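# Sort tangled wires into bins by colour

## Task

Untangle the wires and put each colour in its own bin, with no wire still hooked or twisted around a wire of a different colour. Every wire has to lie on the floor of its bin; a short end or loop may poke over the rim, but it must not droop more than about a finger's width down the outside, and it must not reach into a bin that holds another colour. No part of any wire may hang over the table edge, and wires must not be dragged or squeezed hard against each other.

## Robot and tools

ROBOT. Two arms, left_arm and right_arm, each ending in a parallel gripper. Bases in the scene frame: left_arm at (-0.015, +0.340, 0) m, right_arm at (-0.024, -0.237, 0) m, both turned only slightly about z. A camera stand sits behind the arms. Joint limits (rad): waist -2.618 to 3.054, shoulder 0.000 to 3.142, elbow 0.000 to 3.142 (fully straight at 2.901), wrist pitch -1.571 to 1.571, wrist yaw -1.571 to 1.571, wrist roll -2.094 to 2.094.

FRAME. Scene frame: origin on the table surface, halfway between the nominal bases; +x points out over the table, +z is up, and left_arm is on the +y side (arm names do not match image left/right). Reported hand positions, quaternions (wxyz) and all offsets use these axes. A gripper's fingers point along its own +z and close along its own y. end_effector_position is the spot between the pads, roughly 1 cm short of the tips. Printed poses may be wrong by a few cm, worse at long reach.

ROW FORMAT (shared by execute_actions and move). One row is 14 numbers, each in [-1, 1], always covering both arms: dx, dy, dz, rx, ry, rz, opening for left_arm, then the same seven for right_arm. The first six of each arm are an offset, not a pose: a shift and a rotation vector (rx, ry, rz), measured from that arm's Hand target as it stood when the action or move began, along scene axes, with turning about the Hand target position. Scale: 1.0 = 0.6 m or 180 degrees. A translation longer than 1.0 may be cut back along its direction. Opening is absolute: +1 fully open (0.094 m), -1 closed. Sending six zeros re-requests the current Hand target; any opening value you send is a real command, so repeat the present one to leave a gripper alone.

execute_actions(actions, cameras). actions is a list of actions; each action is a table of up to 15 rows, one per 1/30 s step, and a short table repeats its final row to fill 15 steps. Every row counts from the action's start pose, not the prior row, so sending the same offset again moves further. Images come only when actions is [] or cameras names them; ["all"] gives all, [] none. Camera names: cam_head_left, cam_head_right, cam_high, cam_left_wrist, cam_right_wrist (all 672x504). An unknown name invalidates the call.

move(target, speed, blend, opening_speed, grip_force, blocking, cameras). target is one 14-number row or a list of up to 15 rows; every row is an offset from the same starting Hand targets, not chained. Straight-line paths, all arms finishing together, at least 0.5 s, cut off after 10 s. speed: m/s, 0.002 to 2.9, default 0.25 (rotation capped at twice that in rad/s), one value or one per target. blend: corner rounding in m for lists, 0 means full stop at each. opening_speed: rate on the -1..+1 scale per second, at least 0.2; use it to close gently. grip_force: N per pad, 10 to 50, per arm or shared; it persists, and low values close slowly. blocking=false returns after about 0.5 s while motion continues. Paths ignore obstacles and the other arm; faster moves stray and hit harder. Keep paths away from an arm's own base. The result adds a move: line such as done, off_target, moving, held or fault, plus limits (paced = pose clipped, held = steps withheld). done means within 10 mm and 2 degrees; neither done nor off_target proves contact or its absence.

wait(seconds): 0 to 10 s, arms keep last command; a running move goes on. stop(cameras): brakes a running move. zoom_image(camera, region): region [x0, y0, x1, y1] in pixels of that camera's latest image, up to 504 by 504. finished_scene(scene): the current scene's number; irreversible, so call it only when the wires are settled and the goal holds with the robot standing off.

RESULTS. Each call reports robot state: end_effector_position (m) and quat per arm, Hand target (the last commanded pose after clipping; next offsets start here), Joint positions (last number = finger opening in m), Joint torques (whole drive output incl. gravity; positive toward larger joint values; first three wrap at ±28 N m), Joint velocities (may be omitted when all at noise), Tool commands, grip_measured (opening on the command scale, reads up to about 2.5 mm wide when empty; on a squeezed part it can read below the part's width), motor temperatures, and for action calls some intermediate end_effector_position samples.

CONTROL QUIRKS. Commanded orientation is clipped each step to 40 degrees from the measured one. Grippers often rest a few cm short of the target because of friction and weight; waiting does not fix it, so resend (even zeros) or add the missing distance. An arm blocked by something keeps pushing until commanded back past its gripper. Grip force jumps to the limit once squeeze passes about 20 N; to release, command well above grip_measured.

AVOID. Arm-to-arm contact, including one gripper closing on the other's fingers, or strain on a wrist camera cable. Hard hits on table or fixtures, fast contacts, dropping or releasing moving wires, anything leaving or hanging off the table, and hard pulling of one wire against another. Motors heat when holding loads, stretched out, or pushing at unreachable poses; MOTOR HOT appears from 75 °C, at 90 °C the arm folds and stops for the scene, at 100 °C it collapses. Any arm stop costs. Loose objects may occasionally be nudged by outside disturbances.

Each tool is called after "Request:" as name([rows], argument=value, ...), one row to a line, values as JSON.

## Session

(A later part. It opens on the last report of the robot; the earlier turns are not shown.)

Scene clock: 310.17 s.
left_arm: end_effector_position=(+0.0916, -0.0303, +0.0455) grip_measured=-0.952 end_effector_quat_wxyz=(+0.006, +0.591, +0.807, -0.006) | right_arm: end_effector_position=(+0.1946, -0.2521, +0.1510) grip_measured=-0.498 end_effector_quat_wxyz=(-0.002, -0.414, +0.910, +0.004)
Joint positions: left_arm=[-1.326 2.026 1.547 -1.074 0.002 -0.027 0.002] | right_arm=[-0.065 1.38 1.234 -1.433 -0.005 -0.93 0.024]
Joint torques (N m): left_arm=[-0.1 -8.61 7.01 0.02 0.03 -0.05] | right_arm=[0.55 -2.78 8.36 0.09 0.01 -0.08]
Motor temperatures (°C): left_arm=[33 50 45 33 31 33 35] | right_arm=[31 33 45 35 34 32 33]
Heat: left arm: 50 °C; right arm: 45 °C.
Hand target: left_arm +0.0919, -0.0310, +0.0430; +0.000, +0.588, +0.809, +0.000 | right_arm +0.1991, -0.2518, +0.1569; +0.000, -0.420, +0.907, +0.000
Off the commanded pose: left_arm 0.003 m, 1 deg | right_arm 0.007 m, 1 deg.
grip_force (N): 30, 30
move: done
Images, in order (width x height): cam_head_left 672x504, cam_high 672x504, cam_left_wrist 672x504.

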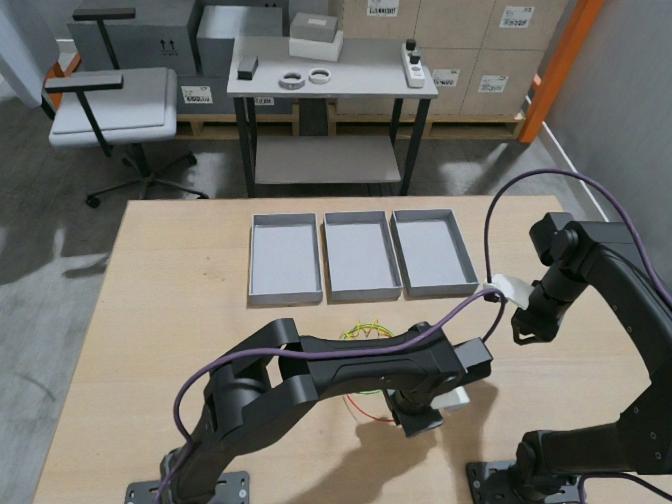

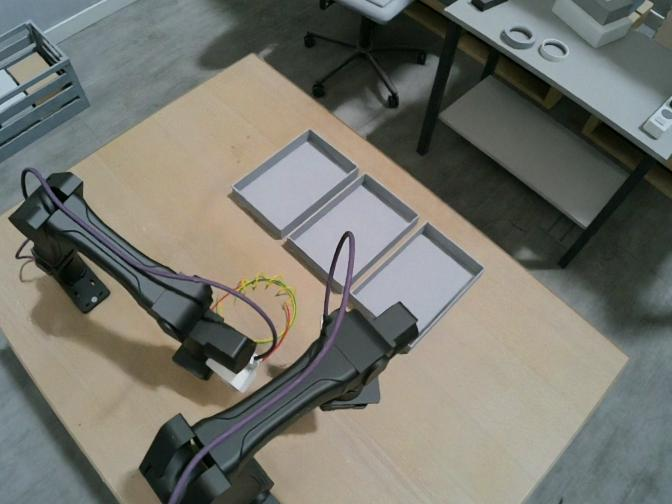

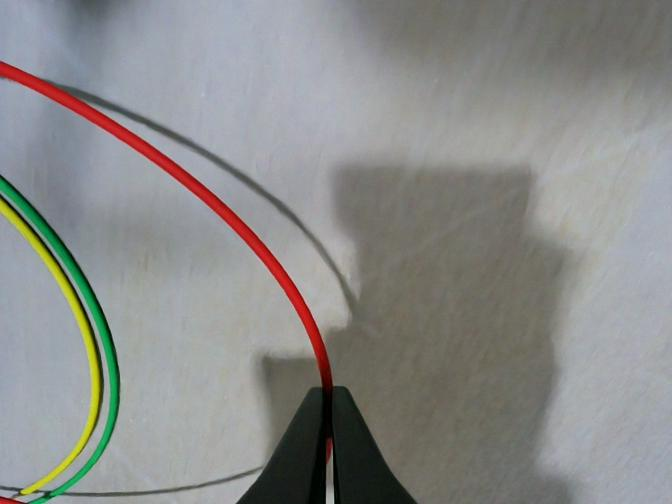

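Request:
move([
  [-0.02,-0.07,0.02,0,0,0,-1,0,0,0,0,0,0,-0.5],
], speed=0.12, cameras=["cam_left_wrist","cam_high"])

Request:
zoom_image(camera="cam_high", region=[185, 230, 345, 380])

Scene clock: 320.63 s.
left_arm: end_effector_position=(+0.0805, -0.0725, +0.0592) grip_measured=-0.952 end_effector_quat_wxyz=(+0.007, +0.590, +0.807, -0.007) | right_arm: end_effector_position=(+0.1946, -0.2521, +0.1510) grip_measured=-0.498 end_effector_quat_wxyz=(-0.002, -0.414, +0.910, +0.004)
Joint positions: left_arm=[-1.379 2.165 1.815 -1.2 0.002 -0.082 0.002] | right_arm=[-0.065 1.38 1.234 -1.433 -0.005 -0.93 0.024]
Joint torques (N m): left_arm=[-0.29 -9.63 7.28 0.05 -0.03 -0.11] | right_arm=[0.54 -2.77 8.36 0.09 0.01 -0.08]
Heat: left arm: 50 °C; right arm: 45 °C.
Hand target: left_arm +0.0799, -0.0730, +0.0550; +0.000, +0.588, +0.809, +0.000 | right_arm +0.1991, -0.2518, +0.1569; +0.000, -0.420, +0.907, +0.000
Off the commanded pose: left_arm 0.004 m, 1 deg | right_arm 0.007 m, 1 deg.
grip_force (N): 30, 30
move: done
Images, in order (width x height): cam_high 672x504, cam_left_wrist 672x504.

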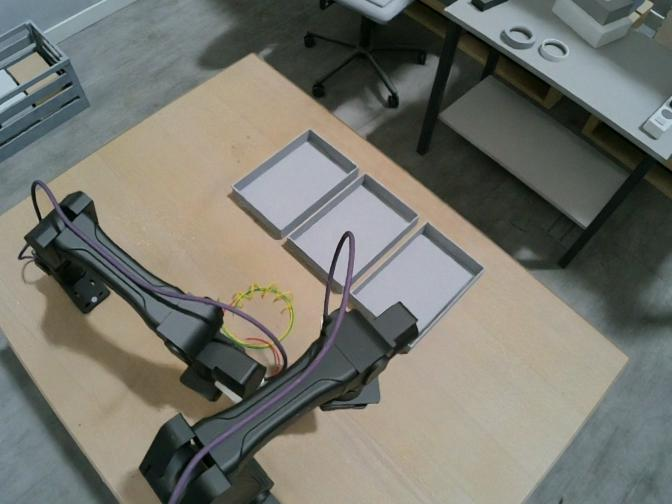

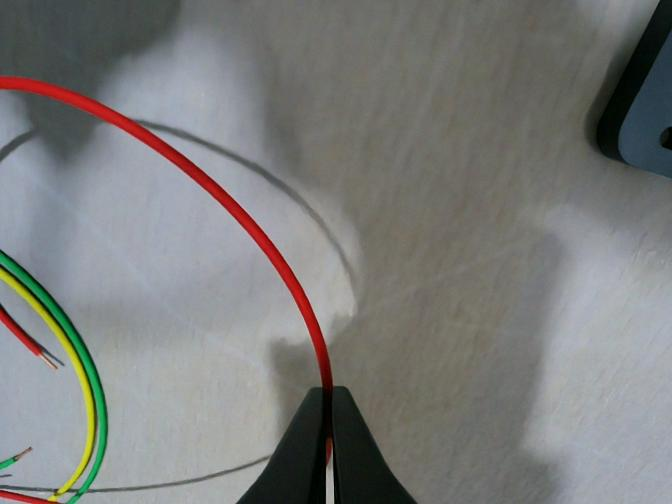

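Scaled by 3.150 from the camera's 672x504 image, which has a finer 960x720 frame.

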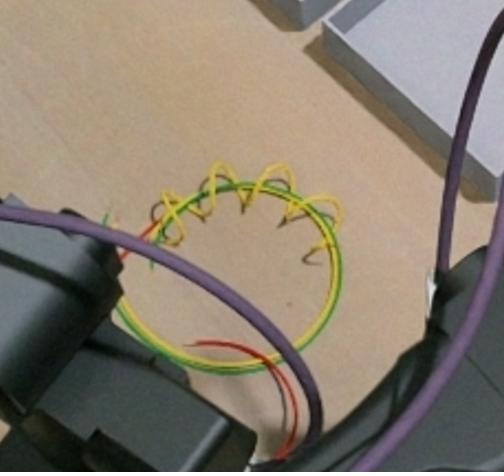

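Request:
move(target=[0.0,0.03,0.12,0,0,0,-1,0,0,0,0,0,0,-0.5], speed=0.12, cameras=["cam_left_wrist","cam_high"])

Request:
zoom_image(camera="cam_high", region=[185, 230, 345, 380])

Scene clock: 340.07 s.
left_arm: end_effector_position=(+0.0769, -0.0566, +0.1167) grip_measured=-0.952 end_effector_quat_wxyz=(-0.006, +0.590, +0.807, +0.004) | right_arm: end_effector_position=(+0.1946, -0.2521, +0.1510) grip_measured=-0.498 end_effector_quat_wxyz=(-0.002, -0.414, +0.910, +0.004)
Joint positions: left_arm=[-1.379 2.128 1.985 -1.441 0.002 -0.082 0.002] | right_arm=[-0.065 1.38 1.234 -1.433 -0.005 -0.93 0.024]
Joint torques (N m): left_arm=[0.75 -12.57 6.65 -0.03 0 0] | right_arm=[0.54 -2.77 8.35 0.09 0.01 -0.08]
Heat: left arm: 48 °C; right arm: 45 °C.
Hand target: left_arm +0.0800, -0.0550, +0.1270; +0.000, +0.588, +0.809, +0.000 | right_arm +0.1991, -0.2518, +0.1569; +0.000, -0.420, +0.907, +0.000
Off the commanded pose: left_arm 0.011 m, 1 deg | right_arm 0.007 m, 1 deg.
grip_force (N): 30, 30
move: off_target (left_arm)
Images, in order (width x height): cam_high 672x504, cam_left_wrist 672x504.

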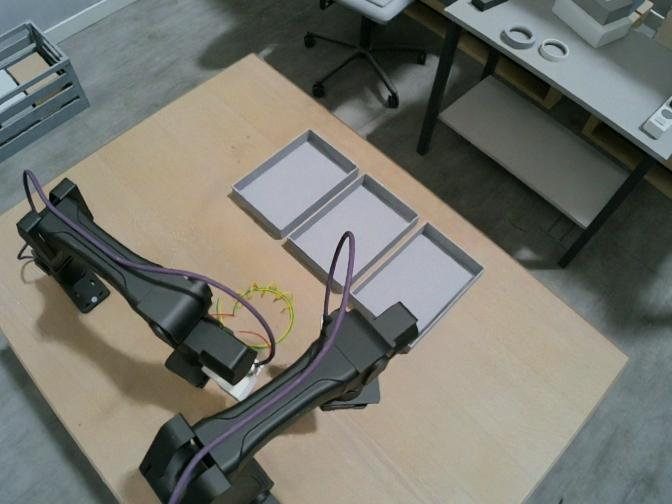

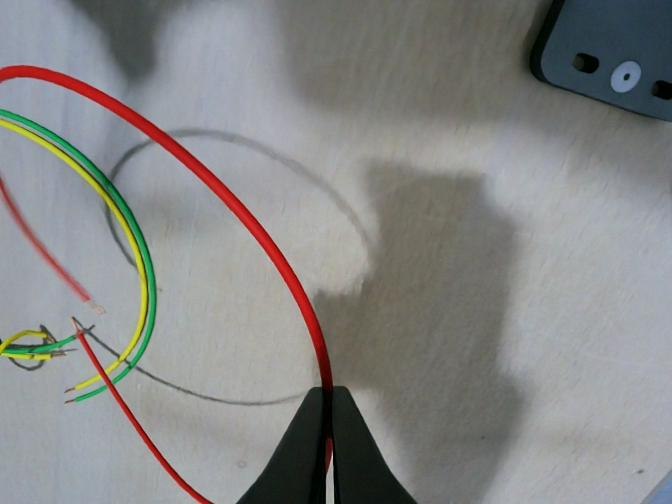

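Scaled by 3.150 from the camera's 672x504 image, which has a finer 960x720 frame.

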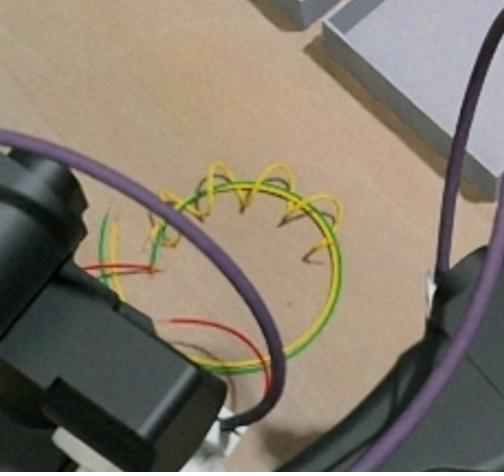

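Request:
move([
  [0.05,0.1,0.3,0,0,0,-1,0,0,0,0,0,0,-0.5],
  [0.25,0.3,0.3,0,0,0,-1,0,0,0,0,0,0,-0.5],
], speed=0.2, blend=[0.04,0], cameras=["cam_left_wrist","cam_high","cam_head_left"])

Scene clock: 363.27 s.
left_arm: end_effector_position=(+0.2368, +0.1200, +0.3057) grip_measured=-0.952 end_effector_quat_wxyz=(+0.211, +0.569, +0.794, -0.024) | right_arm: end_effector_position=(+0.1946, -0.2521, +0.1510) grip_measured=-0.498 end_effector_quat_wxyz=(-0.002, -0.414, +0.910, +0.004)
Joint positions: left_arm=[-0.751 1.603 2.005 -1.544 0.008 0.525 0.002] | right_arm=[-0.065 1.38 1.234 -1.433 -0.005 -0.93 0.024]
Joint torques (N m): left_arm=[-0.47 -7.32 4.31 0.79 0.02 -0.01] | right_arm=[0.54 -2.78 8.35 0.1 0.01 -0.08]
Motor temperatures (°C): left_arm=[33 55 46 32 31 33 36] | right_arm=[31 33 46 35 34 32 33]
Heat: left arm: 55 °C; right arm: 46 °C.
Hand target: left_arm +0.2300, +0.1250, +0.3069; +0.000, +0.588, +0.809, +0.000 | right_arm +0.1991, -0.2518, +0.1569; +0.000, -0.420, +0.907, +0.000
Off the commanded pose: left_arm 0.009 m, 25 deg | right_arm 0.007 m, 1 deg.
joint sent to its limit (left arm) — joint 4 (wrist pitch), lower limit. The joint targets are off in orientation, not in position.
grip_force (N): 30, 30
move: off_target (left_arm)
Images, in order (width x height): cam_head_left 672x504, cam_high 672x504, cam_left_wrist 672x504.

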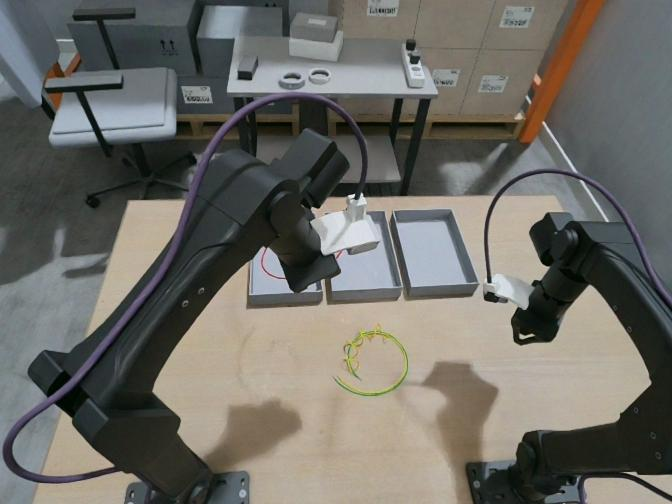

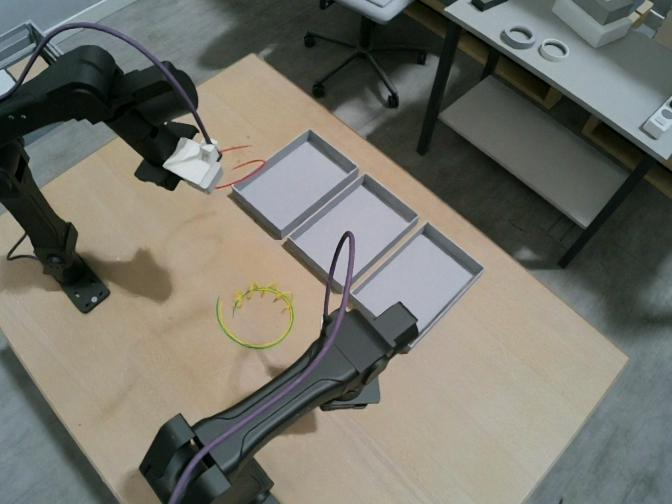

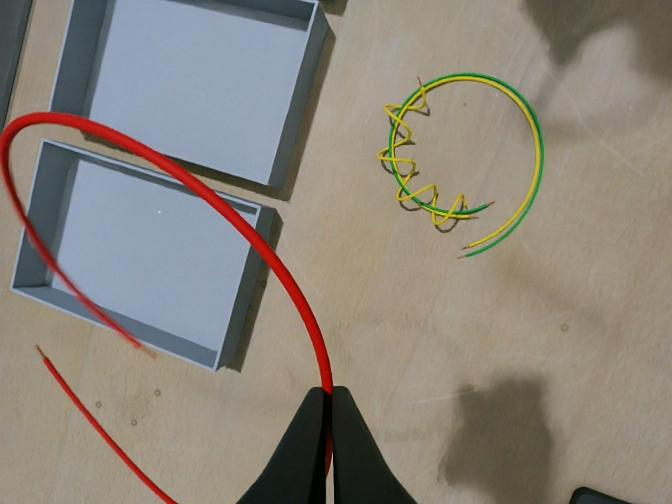

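Request:
move(target=[0.31,0.04,-0.15,0,0,0,-1,0,0,0,0,0,0,-0.5], speed=0.2, cameras=["cam_left_wrist","cam_high","cam_head_left"])

Scene clock: 375.63 s.
left_arm: end_effector_position=(+0.4155, +0.1488, +0.2176) grip_measured=-0.952 end_effector_quat_wxyz=(+0.149, +0.577, +0.802, +0.028) | right_arm: end_effector_position=(+0.1946, -0.2521, +0.1510) grip_measured=-0.498 end_effector_quat_wxyz=(-0.002, -0.414, +0.910, +0.004)
Joint positions: left_arm=[-0.452 2.212 2.496 -1.55 0.006 0.829 0.002] | right_arm=[-0.065 1.38 1.234 -1.433 -0.005 -0.93 0.024]
Joint torques (N m): left_arm=[-0.09 -10.63 6.49 0.6 0.03 0.07] | right_arm=[0.54 -2.78 8.36 0.1 0.01 -0.08]
Heat: left arm: 51 °C; right arm: 46 °C.
Hand target: left_arm +0.4159, +0.1490, +0.2169; +0.000, +0.588, +0.809, +0.000 | right_arm +0.1991, -0.2518, +0.1569; +0.000, -0.420, +0.907, +0.000
Off the commanded pose: left_arm 0.001 m, 17 deg | right_arm 0.007 m, 1 deg.
joint sent to its limit (left arm) — joint 4 (wrist pitch), lower limit. The joint targets are off in orientation, not in position.
grip_force (N): 30, 30
move: off_target (left_arm)
Images, in order (width x height): cam_head_left 672x504, cam_high 672x504, cam_left_wrist 672x504.

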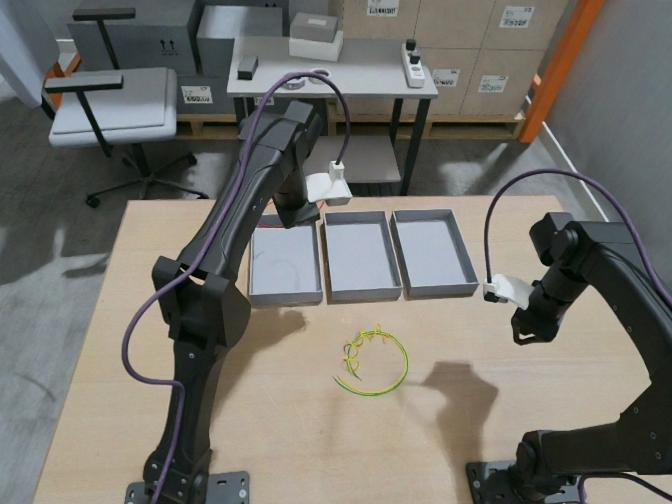

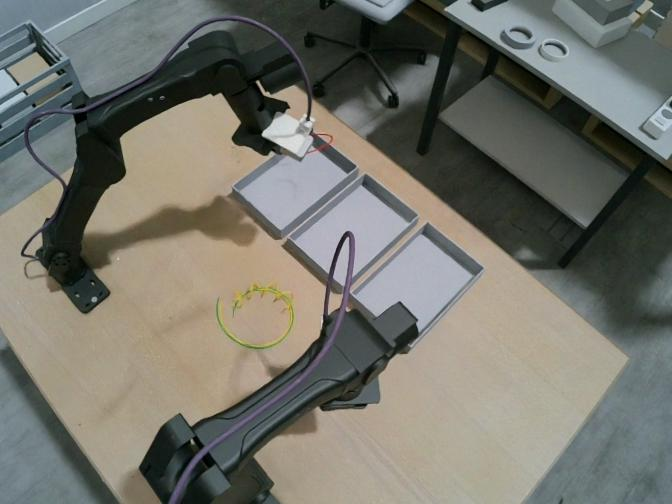

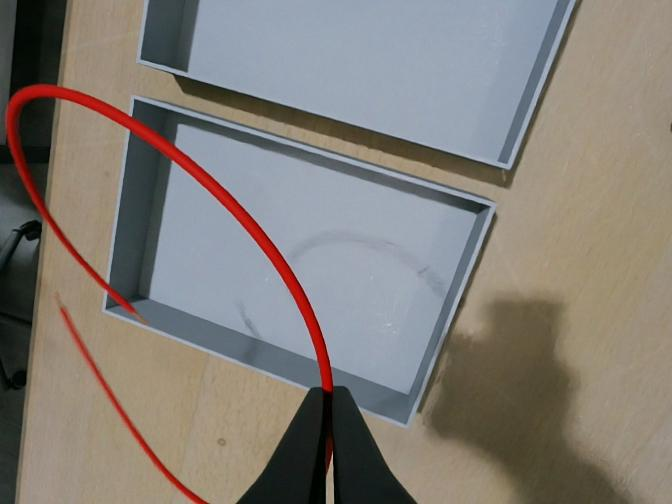

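Request:
move(target=[-0.06,-0.05,-0.15,0,0,0,-1,0,0,0,0,0,0,-0.5], speed=0.2, cameras=["cam_left_wrist","cam_high","cam_head_left"])

Scene clock: 388.20 s.
left_arm: end_effector_position=(+0.3849, +0.1191, +0.1365) grip_measured=-0.952 end_effector_quat_wxyz=(+0.035, +0.589, +0.808, +0.006) | right_arm: end_effector_position=(+0.1946, -0.2521, +0.1510) grip_measured=-0.498 end_effector_quat_wxyz=(-0.002, -0.414, +0.910, +0.004)
Joint positions: left_arm=[-0.543 2.309 2.36 -1.55 -0.004 0.752 0.002] | right_arm=[-0.065 1.38 1.234 -1.433 -0.005 -0.93 0.024]
Joint torques (N m): left_arm=[-0.39 -11.07 4.82 0.18 0.07 -0.05] | right_arm=[0.54 -2.78 8.36 0.09 0.01 -0.08]
Heat: left arm: 52 °C; right arm: 46 °C.
Hand target: left_arm +0.3800, +0.1190, +0.1270; +0.000, +0.588, +0.809, +0.000 | right_arm +0.1991, -0.2518, +0.1569; +0.000, -0.420, +0.907, +0.000
Off the commanded pose: left_arm 0.011 m, 4 deg | right_arm 0.007 m, 1 deg.
joint sent to its limit (left arm) — joint 4 (wrist pitch), lower limit. The joint targets still meet the commanded pose.
grip_force (N): 30, 30
move: off_target (left_arm)
Images, in order (width x height): cam_head_left 672x504, cam_high 672x504, cam_left_wrist 672x504.

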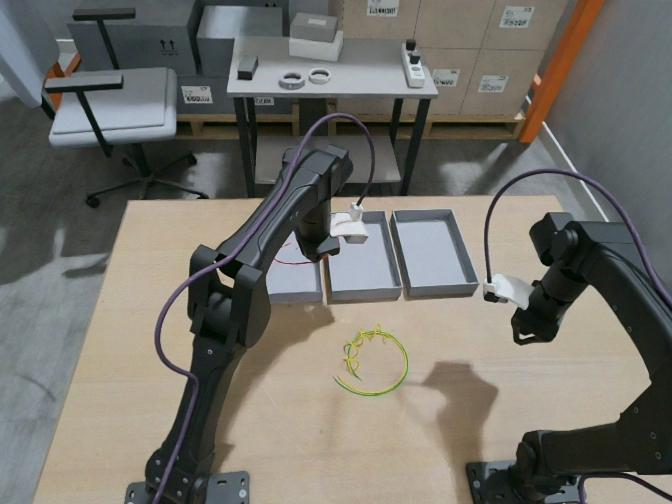

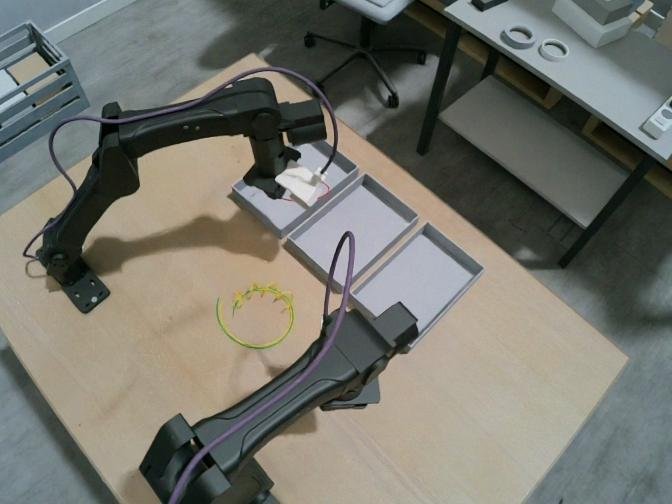

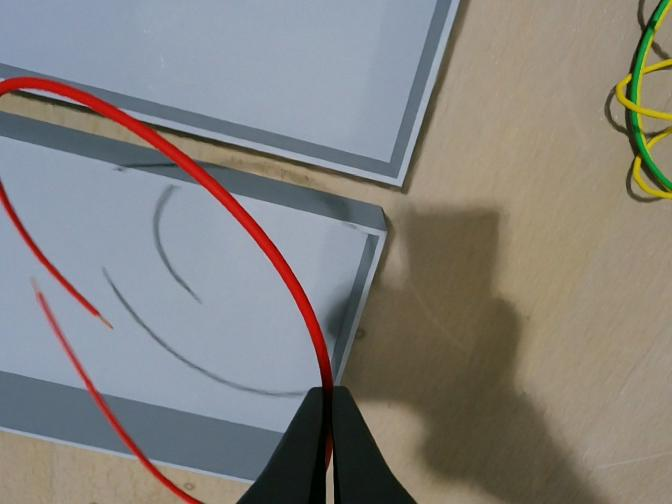

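Request:
move(target=[0.05,0.04,-0.1,0,0,0,-1,0,0,0,0,0,0,-0.5], speed=0.15, cameras=["cam_left_wrist","cam_high","cam_head_left"])

Scene clock: 406.50 s.
left_arm: end_effector_position=(+0.4087, +0.1450, +0.0760) grip_measured=-0.952 end_effector_quat_wxyz=(+0.004, +0.583, +0.812, +0.003) | right_arm: end_effector_position=(+0.1946, -0.2521, +0.1510) grip_measured=-0.498 end_effector_quat_wxyz=(-0.002, -0.414, +0.910, +0.004)
Joint positions: left_arm=[-0.469 2.397 2.273 -1.438 -0.004 0.811 0.002] | right_arm=[-0.065 1.38 1.234 -1.433 -0.005 -0.93 0.024]
Joint torques (N m): left_arm=[-0.2 -11.48 5.19 0.35 0.1 0.08] | right_arm=[0.55 -2.78 8.35 0.09 0.01 -0.08]
Heat: left arm: 52 °C; right arm: 46 °C.
Hand target: left_arm +0.4101, +0.1431, +0.0669; +0.000, +0.588, +0.809, +0.000 | right_arm +0.1991, -0.2518, +0.1569; +0.000, -0.420, +0.907, +0.000
Off the commanded pose: left_arm 0.009 m, 1 deg | right_arm 0.007 m, 1 deg.
grip_force (N): 30, 30
move: done
Images, in order (width x height): cam_head_left 672x504, cam_high 672x504, cam_left_wrist 672x504.

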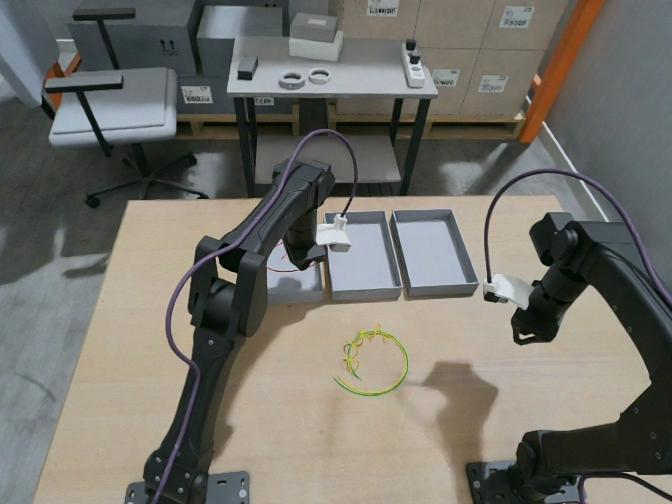

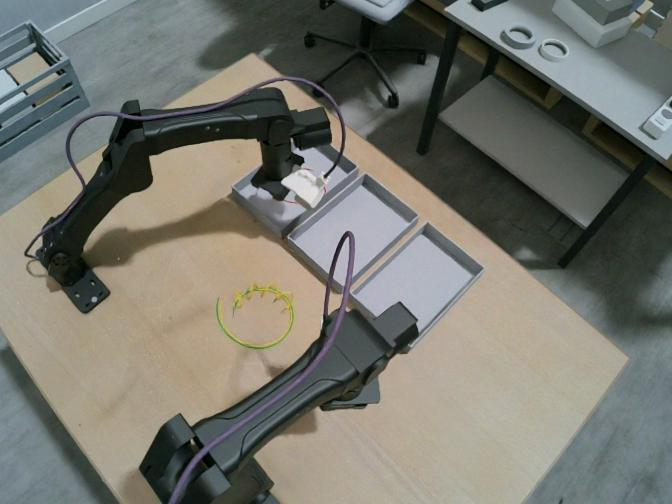

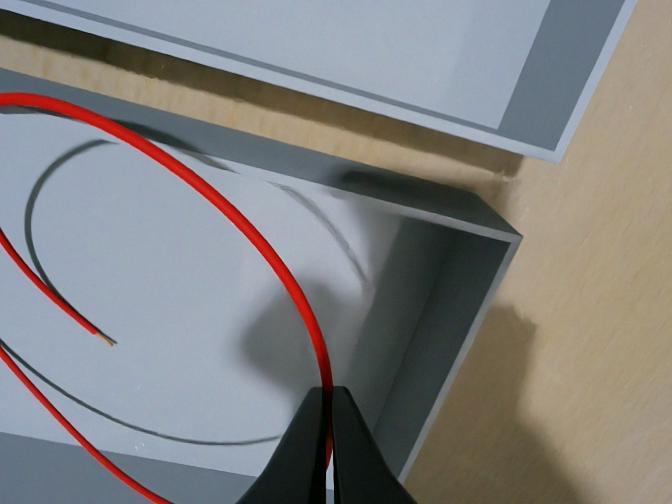

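Request:
move([
  [-0.005,0.005,-0.085,0,0,0,-1,0,0,0,0,0,0,-0.5],
  [-0.005,0.005,-0.085,0,0,0,-0.7,0,0,0,0,0,0,-0.5],
  [-0.005,0.005,0.1,0,0,0,-0.7,0,0,0,0,0,0,-0.5],
], speed=0.12, opening_speed=0.4, cameras=["cam_left_wrist","cam_high"])

Scene clock: 422.07 s.
left_arm: end_effector_position=(+0.4097, +0.1445, +0.1109) grip_measured=-0.703 end_effector_quat_wxyz=(+0.020, +0.585, +0.811, +0.006) | right_arm: end_effector_position=(+0.1946, -0.2521, +0.1510) grip_measured=-0.498 end_effector_quat_wxyz=(-0.002, -0.414, +0.910, +0.004)
Joint positions: left_arm=[-0.469 2.394 2.407 -1.543 -0.004 0.815 0.014] | right_arm=[-0.065 1.38 1.234 -1.433 -0.005 -0.93 0.024]
Joint torques (N m): left_arm=[0.2 -15.6 6.09 0.11 0.11 0.11] | right_arm=[0.54 -2.77 8.34 0.09 0 -0.08]
Motor temperatures (°C): left_arm=[33 56 44 33 31 33 36] | right_arm=[31 33 46 35 34 32 33]
Heat: left arm: 56 °C; right arm: 46 °C.
Hand target: left_arm +0.4070, +0.1461, +0.1268; +0.000, +0.588, +0.809, +0.000 | right_arm +0.1991, -0.2518, +0.1569; +0.000, -0.420, +0.907, +0.000
Off the commanded pose: left_arm 0.016 m, 2 deg | right_arm 0.007 m, 1 deg.
joint sent to its limit (left arm) — joint 4 (wrist pitch), lower limit. The joint targets are off in orientation, not in position.
grip_force (N): 30, 30
move: off_target (left_arm)
Images, in order (width x height): cam_high 672x504, cam_left_wrist 672x504.

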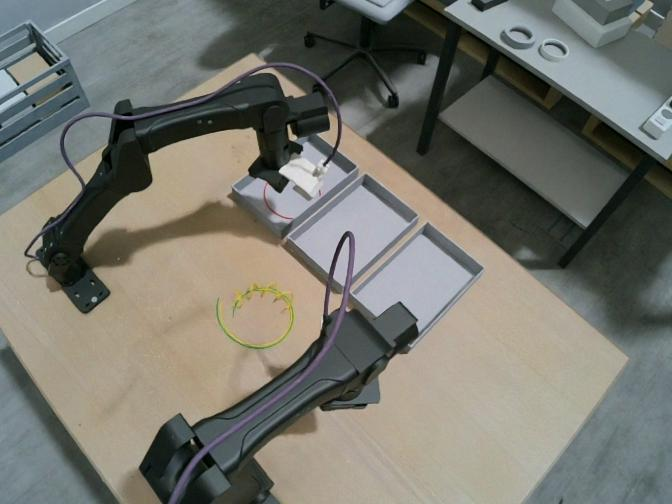

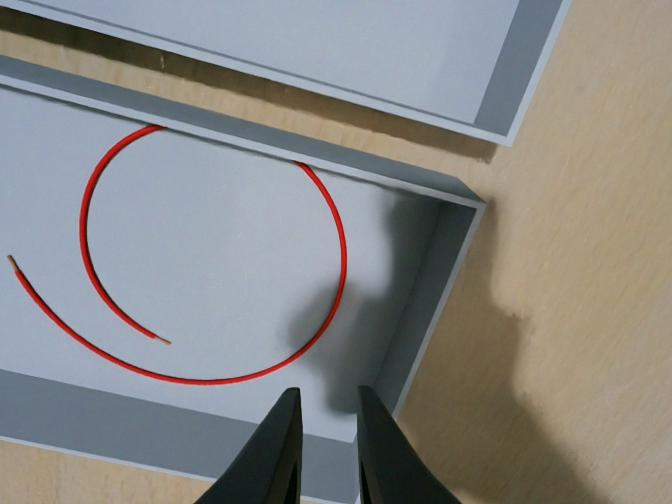

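Request:
move([
  [0,0,0.13,0,0,0,-0.7,0,0,0,0,0,0,-0.5],
  [-0.34,-0.22,0.05,0,0,0.14,-0.7,0,0,0,0,0,0,-0.5],
], speed=0.25, blend=[0.03,0], cameras=["cam_left_wrist"])

Request:
zoom_image(camera="cam_left_wrist", region=[120, 0, 500, 360])

Scene clock: 433.50 s.
left_arm: end_effector_position=(+0.2037, +0.0072, +0.1522) grip_measured=-0.703 end_effector_quat_wxyz=(+0.001, +0.404, +0.915, -0.003) | right_arm: end_effector_position=(+0.1946, -0.2521, +0.1510) grip_measured=-0.498 end_effector_quat_wxyz=(-0.002, -0.414, +0.910, +0.004)
Joint positions: left_arm=[-1.024 2.091 2.072 -1.547 0.004 -0.158 0.014] | right_arm=[-0.065 1.38 1.234 -1.433 -0.005 -0.93 0.024]
Joint torques (N m): left_arm=[0.55 -12.55 4.38 0.09 -0.06 -0.1] | right_arm=[0.54 -2.78 8.36 0.1 0 -0.08]
Motor temperatures (°C): left_arm=[33 56 44 32 31 33 35] | right_arm=[31 33 46 35 34 32 33]
Heat: left arm: 56 °C; right arm: 46 °C.
Hand target: left_arm +0.2029, +0.0140, +0.1569; +0.000, +0.398, +0.918, +0.000 | right_arm +0.1991, -0.2518, +0.1569; +0.000, -0.420, +0.907, +0.000
Off the commanded pose: left_arm 0.008 m, 1 deg | right_arm 0.007 m, 1 deg.
grip_force (N): 30, 30
move: done
Images, in order (width x height): cam_left_wrist 672x504.

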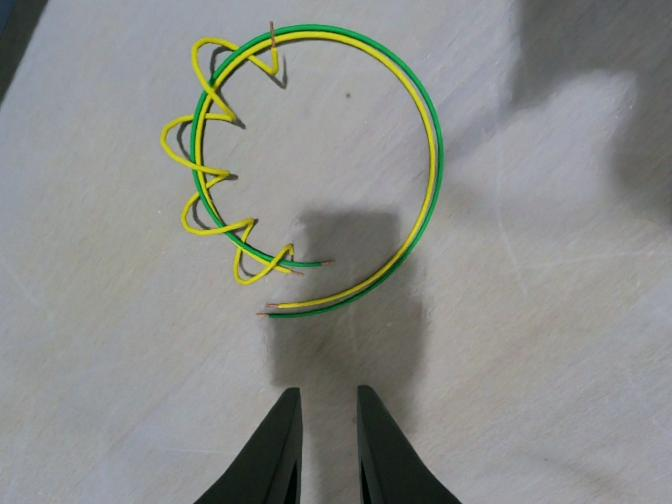

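Scaled by 1.326 from the camera's 672x504 image, which has a finer 960x720 frame.

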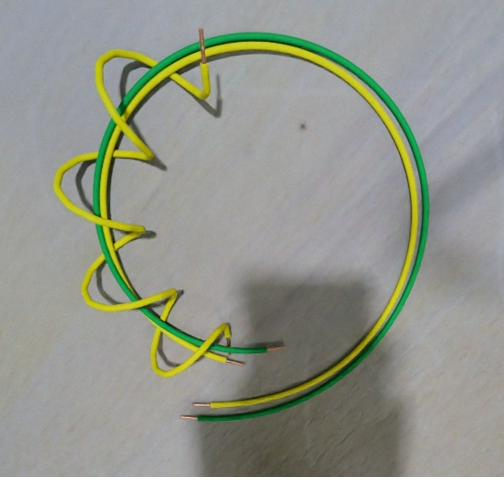

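Request:
move(target=[-0.027,0.092,-0.205,0,0,0.495,-0.8,0,0,0,0,0,0,-0.5], speed=0.2, cameras=["cam_left_wrist"])

Scene clock: 458.63 s.
left_arm: end_effector_position=(+0.1841, +0.0675, +0.0288) grip_measured=-0.797 end_effector_quat_wxyz=(-0.006, -0.352, +0.936, +0.010) | right_arm: end_effector_position=(+0.1946, -0.2521, +0.1510) grip_measured=-0.498 end_effector_quat_wxyz=(-0.002, -0.414, +0.910, +0.004)
Joint positions: left_arm=[-0.974 1.907 1.308 -0.994 0.006 -1.659 0.01] | right_arm=[-0.065 1.38 1.234 -1.433 -0.005 -0.93 0.024]
Joint torques (N m): left_arm=[0.5 -11.29 4.38 0.22 -0.02 -0.07] | right_arm=[0.54 -2.77 8.35 0.1 0 -0.08]
Heat: left arm: 53 °C; right arm: 47 °C.
Hand target: left_arm +0.1869, +0.0692, +0.0339; +0.001, -0.360, +0.933, +0.000 | right_arm +0.1991, -0.2518, +0.1569; +0.000, -0.420, +0.907, +0.000
Off the commanded pose: left_arm 0.006 m, 2 deg | right_arm 0.007 m, 1 deg.
grip_force (N): 30, 30
move: done
Images, in order (width x height): cam_left_wrist 672x504.

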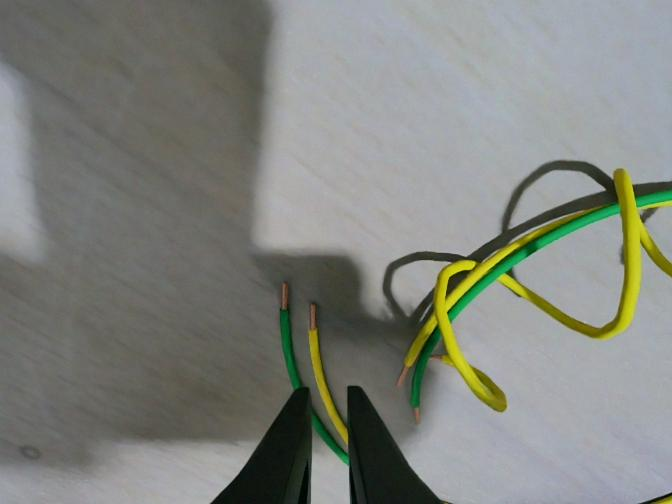

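Request:
move([
  [-0.014,0.0155,0,0,0,0,-0.82,0,0,0,0,0,0,-0.5],
  [-0.014,0.0155,-0.03,0,0,0,-0.82,0,0,0,0,0,0,-0.5],
  [-0.014,0.0155,-0.066,0,0,0,-0.82,0,0,0,0,0,0,-0.5],
], speed=0.1, cameras=["cam_left_wrist"])

Scene clock: 477.40 s.
left_arm: end_effector_position=(+0.1770, +0.0768, +0.0060) grip_measured=-0.817 end_effector_quat_wxyz=(-0.002, -0.355, +0.935, -0.006) | right_arm: end_effector_position=(+0.1946, -0.2521, +0.1510) grip_measured=-0.498 end_effector_quat_wxyz=(-0.002, -0.414, +0.910, +0.004)
Joint positions: left_arm=[-0.974 1.874 1.164 -0.852 0.007 -1.665 0.009] | right_arm=[-0.065 1.38 1.234 -1.433 -0.005 -0.93 0.024]
Joint torques (N m): left_arm=[0.2 -6.41 3.86 0.53 -0.03 -0.11] | right_arm=[0.54 -2.78 8.36 0.09 0 -0.08]
Heat: left arm: 52 °C; right arm: 47 °C.
Hand target: left_arm +0.1785, +0.0785, -0.0056; +0.001, -0.360, +0.933, +0.000 | right_arm +0.1991, -0.2518, +0.1569; +0.000, -0.420, +0.907, +0.000
Off the commanded pose: left_arm 0.012 m, 1 deg | right_arm 0.007 m, 1 deg.
grip_force (N): 30, 30
move: off_target (left_arm)
Images, in order (width x height): cam_left_wrist 672x504.

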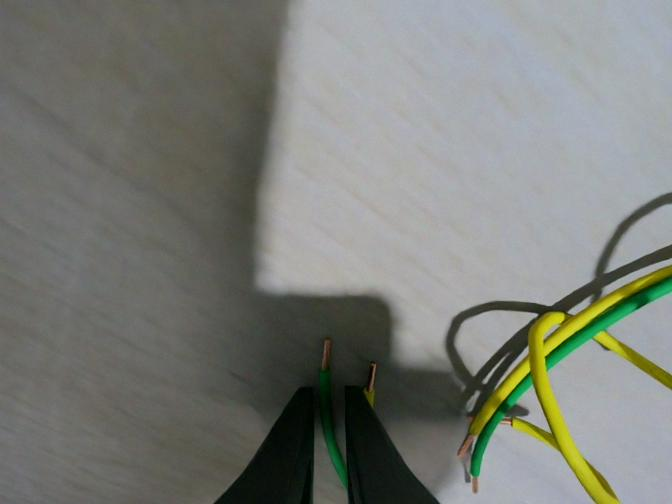

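Request:
move([
  [0,0,0,0,0,0,-1,0,0,0,0,0,0,-0.5],
  [0,0,0.07,0,0,0,-1,0,0,0,0,0,0,-0.5],
  [-0.07,0.075,0.06,0,0,0,-1,0,0,0,0,0,0,-0.5],
  [-0.07,0.075,0.01,0,0,0,-1,0,0,0,0,0,0,-0.5],
], speed=0.12, blend=[0,0.01,0.01,0], cameras=["cam_left_wrist","cam_high"])

Request:
zoom_image(camera="cam_high", region=[185, 230, 345, 380])

Scene clock: 499.47 s.
left_arm: end_effector_position=(+0.1377, +0.1227, +0.0061) grip_measured=-0.952 end_effector_quat_wxyz=(-0.002, -0.359, +0.933, -0.005) | right_arm: end_effector_position=(+0.1946, -0.2521, +0.1510) grip_measured=-0.498 end_effector_quat_wxyz=(-0.002, -0.414, +0.910, +0.004)
Joint positions: left_arm=[-0.991 1.664 0.907 -0.805 0.007 -1.691 0.002] | right_arm=[-0.065 1.38 1.234 -1.433 -0.005 -0.93 0.024]
Joint torques (N m): left_arm=[-0.79 -5.55 4.34 0.41 -0.06 -0.09] | right_arm=[0.54 -2.78 8.35 0.09 0.01 -0.08]
Motor temperatures (°C): left_arm=[33 49 44 33 31 33 35] | right_arm=[31 33 47 35 34 32 33]
Heat: left arm: 49 °C; right arm: 47 °C.
Hand target: left_arm +0.1365, +0.1235, +0.0004; +0.001, -0.360, +0.933, +0.000 | right_arm +0.1991, -0.2518, +0.1569; +0.000, -0.420, +0.907, +0.000
Off the commanded pose: left_arm 0.006 m, 1 deg | right_arm 0.007 m, 1 deg.
grip_force (N): 30, 30
move: done
Images, in order (width x height): cam_high 672x504, cam_left_wrist 672x504.

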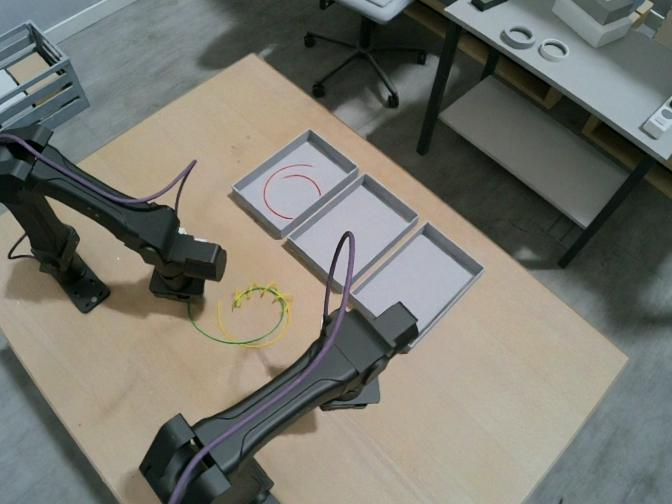

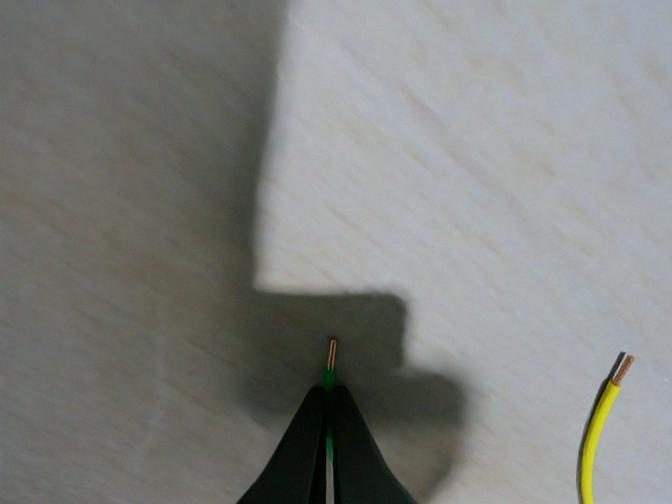

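Scaled by 3.150 from the camera's 672x504 image, which has a finer 960x720 frame.

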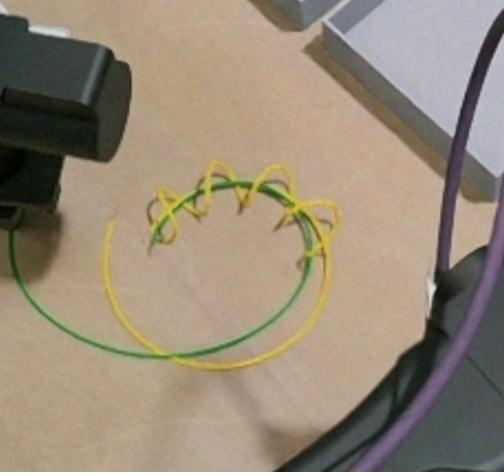

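Request:
move([
  [0,0,0.005,0,0,0,-0.7,0,0,0,0,0,0,-0.5],
  [0,0,0.1,0,0,0,-0.7,0,0,0,0,0,0,-0.5],
  [0.1,-0.2,0.255,0,0,-0.49,-0.75,0,0,0,0,0,0,-0.5],
], speed=0.2, blend=[0,0.02,0], cameras=["cam_left_wrist"])

Scene clock: 515.63 s.
left_arm: end_effector_position=(+0.1978, +0.0049, +0.1564) grip_measured=-0.747 end_effector_quat_wxyz=(+0.006, +0.383, +0.924, -0.009) | right_arm: end_effector_position=(+0.1946, -0.2521, +0.1510) grip_measured=-0.498 end_effector_quat_wxyz=(-0.002, -0.414, +0.910, +0.004)
Joint positions: left_arm=[-1.038 2.07 2.056 -1.536 0.007 -0.218 0.012] | right_arm=[-0.065 1.38 1.234 -1.433 -0.005 -0.93 0.024]
Joint torques (N m): left_arm=[-0.66 -8.64 6.87 0.07 -0.02 0.07] | right_arm=[0.54 -2.78 8.36 0.09 0 -0.08]
Heat: left arm: 48 °C; right arm: 47 °C.
Hand target: left_arm +0.1965, +0.0036, +0.1532; +0.000, +0.390, +0.921, +0.000 | right_arm +0.1991, -0.2518, +0.1569; +0.000, -0.420, +0.907, +0.000
Off the commanded pose: left_arm 0.004 m, 1 deg | right_arm 0.007 m, 1 deg.
grip_force (N): 30, 30
move: done
Images, in order (width x height): cam_left_wrist 672x504.

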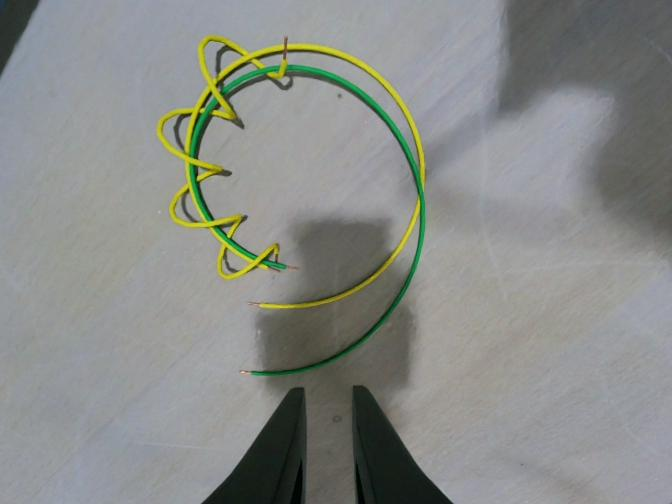

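Request:
move(target=[-0.085,0.002,-0.205,0,0,-0.145,-0.75,0,0,0,0,0,0,-0.5], speed=0.2, cameras=["cam_left_wrist"])

Scene clock: 531.90 s.
left_arm: end_effector_position=(+0.1449, +0.0072, +0.0249) grip_measured=-0.747 end_effector_quat_wxyz=(-0.014, +0.583, +0.812, +0.005) | right_arm: end_effector_position=(+0.1946, -0.2521, +0.1510) grip_measured=-0.498 end_effector_quat_wxyz=(-0.002, -0.414, +0.910, +0.004)
Joint positions: left_arm=[-1.157 2.032 1.471 -1.039 0.005 0.122 0.012] | right_arm=[-0.065 1.38 1.234 -1.433 -0.005 -0.93 0.024]
Joint torques (N m): left_arm=[-0.39 -12.31 4.3 0.33 -0.03 0.03] | right_arm=[0.54 -2.78 8.35 0.09 0 -0.08]
Heat: left arm: 48 °C; right arm: 48 °C.
Hand target: left_arm +0.1456, +0.0047, +0.0303; +0.000, +0.588, +0.809, -0.001 | right_arm +0.1991, -0.2518, +0.1569; +0.000, -0.420, +0.907, +0.000
Off the commanded pose: left_arm 0.006 m, 2 deg | right_arm 0.007 m, 1 deg.
grip_force (N): 30, 30
move: done
Images, in order (width x height): cam_left_wrist 672x504.

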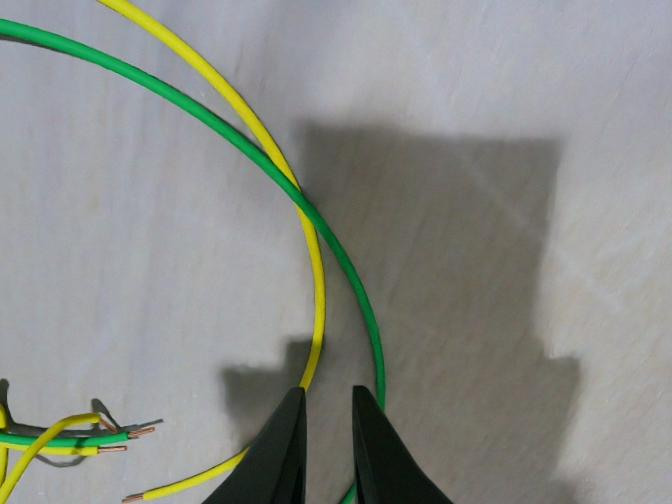

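Request:
move([
  [-0.0195,-0.0065,0,0,0,0,-0.75,0,0,0,0,0,0,-0.5],
  [-0.0195,-0.0065,-0.06,0,0,0,-0.75,0,0,0,0,0,0,-0.5],
  [-0.0195,-0.0065,-0.06,0,0,0,-1,0,0,0,0,0,0,-0.5],
  [-0.0195,-0.0065,0.0,0,0,0,-1,0,0,0,0,0,0,-0.5],
], speed=0.1, cameras=["cam_left_wrist"])

Scene clock: 542.67 s.
left_arm: end_effector_position=(+0.1341, +0.0056, +0.0180) grip_measured=-0.952 end_effector_quat_wxyz=(-0.010, +0.589, +0.808, +0.007) | right_arm: end_effector_position=(+0.1946, -0.2521, +0.1510) grip_measured=-0.498 end_effector_quat_wxyz=(-0.002, -0.414, +0.910, +0.004)
Joint positions: left_arm=[-1.19 2.025 1.431 -1.001 -0.003 0.104 0.002] | right_arm=[-0.065 1.38 1.234 -1.433 -0.005 -0.93 0.024]
Joint torques (N m): left_arm=[-0.34 -12.08 6.61 -0.01 0.07 -0.07] | right_arm=[0.54 -2.77 8.35 0.1 0.01 -0.08]
Heat: left arm: 52 °C; right arm: 48 °C.
Hand target: left_arm +0.1338, +0.0007, +0.0303; +0.000, +0.588, +0.809, -0.001 | right_arm +0.1991, -0.2518, +0.1569; +0.000, -0.420, +0.907, +0.000
Off the commanded pose: left_arm 0.013 m, 1 deg | right_arm 0.007 m, 1 deg.
grip_force (N): 30, 30
move: off_target (left_arm); target 3's new opening was sent with left_arm's hand 0.012 m and 0 deg from that target
Images, in order (width x height): cam_left_wrist 672x504.

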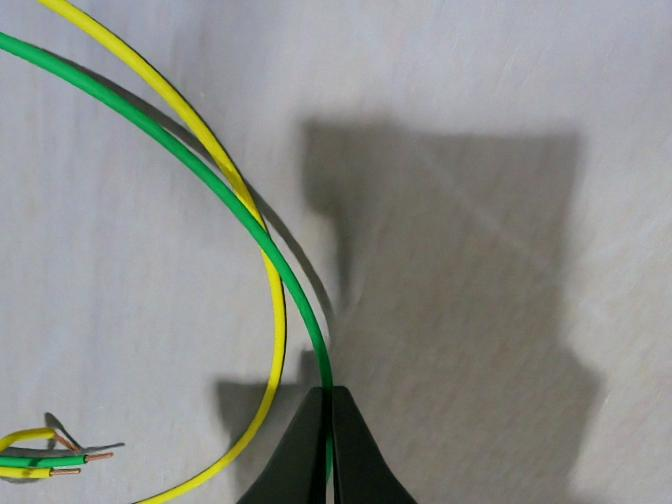

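Request:
move([
  [-0.02,0.0,0.02,0,0,0,-1,0,0,0,0,0,0,-0.5],
  [-0.115,-0.01,0.02,0,0,0,-1,0,0,0,0,0,0,-0.5],
], speed=0.12, blend=[0.01,0], cameras=["cam_left_wrist","cam_high"])

Request:
zoom_image(camera="cam_high", region=[185, 230, 345, 380])

Scene clock: 565.00 s.
left_arm: end_effector_position=(+0.0660, -0.0097, +0.0365) grip_measured=-0.952 end_effector_quat_wxyz=(-0.001, +0.591, +0.807, +0.001) | right_arm: end_effector_position=(+0.1946, -0.2521, +0.1510) grip_measured=-0.498 end_effector_quat_wxyz=(-0.002, -0.414, +0.910, +0.004)
Joint positions: left_arm=[-1.38 1.956 1.409 -1.026 0 -0.08 0.002] | right_arm=[-0.065 1.38 1.234 -1.433 -0.005 -0.93 0.024]
Joint torques (N m): left_arm=[-0.01 -11.77 4.66 0.05 0.05 -0.07] | right_arm=[0.55 -2.77 8.35 0.09 0.01 -0.08]
Heat: left arm: 51 °C; right arm: 48 °C.
Hand target: left_arm +0.0648, -0.0053, +0.0423; +0.000, +0.588, +0.809, -0.001 | right_arm +0.1991, -0.2518, +0.1569; +0.000, -0.420, +0.907, +0.000
Off the commanded pose: left_arm 0.007 m, 0 deg | right_arm 0.007 m, 1 deg.
grip_force (N): 30, 30
move: done; blend cut to 0.0085 m at target 1
Images, in order (width x height): cam_high 672x504, cam_left_wrist 672x504.

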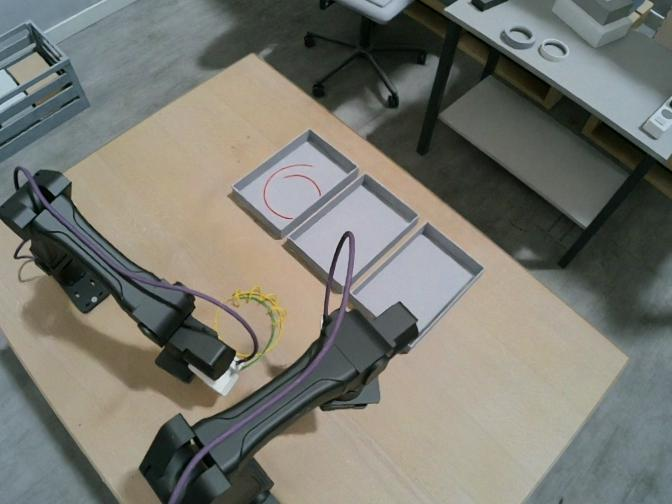

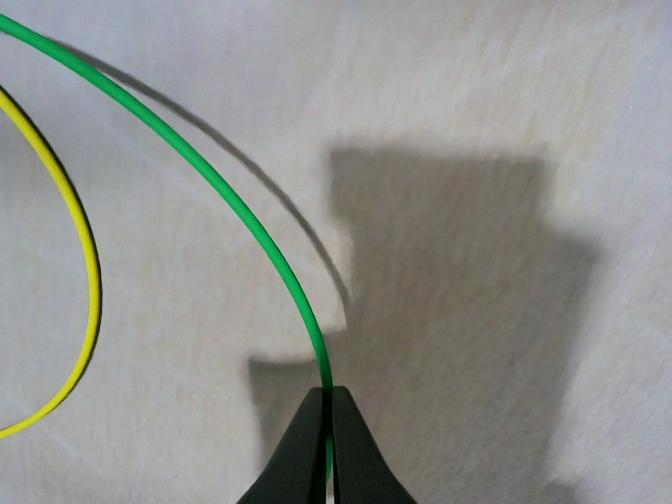

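Scaled by 3.150 from the camera's 672x504 image, which has a finer 960x720 frame.

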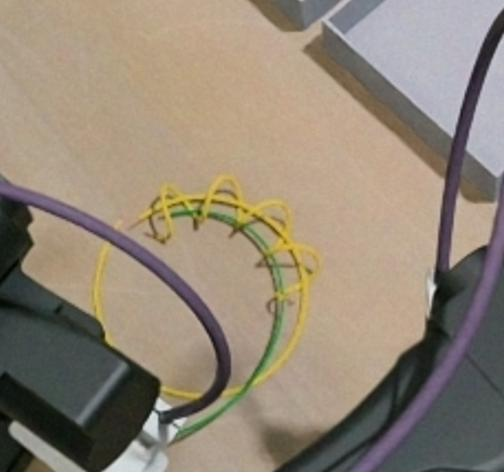

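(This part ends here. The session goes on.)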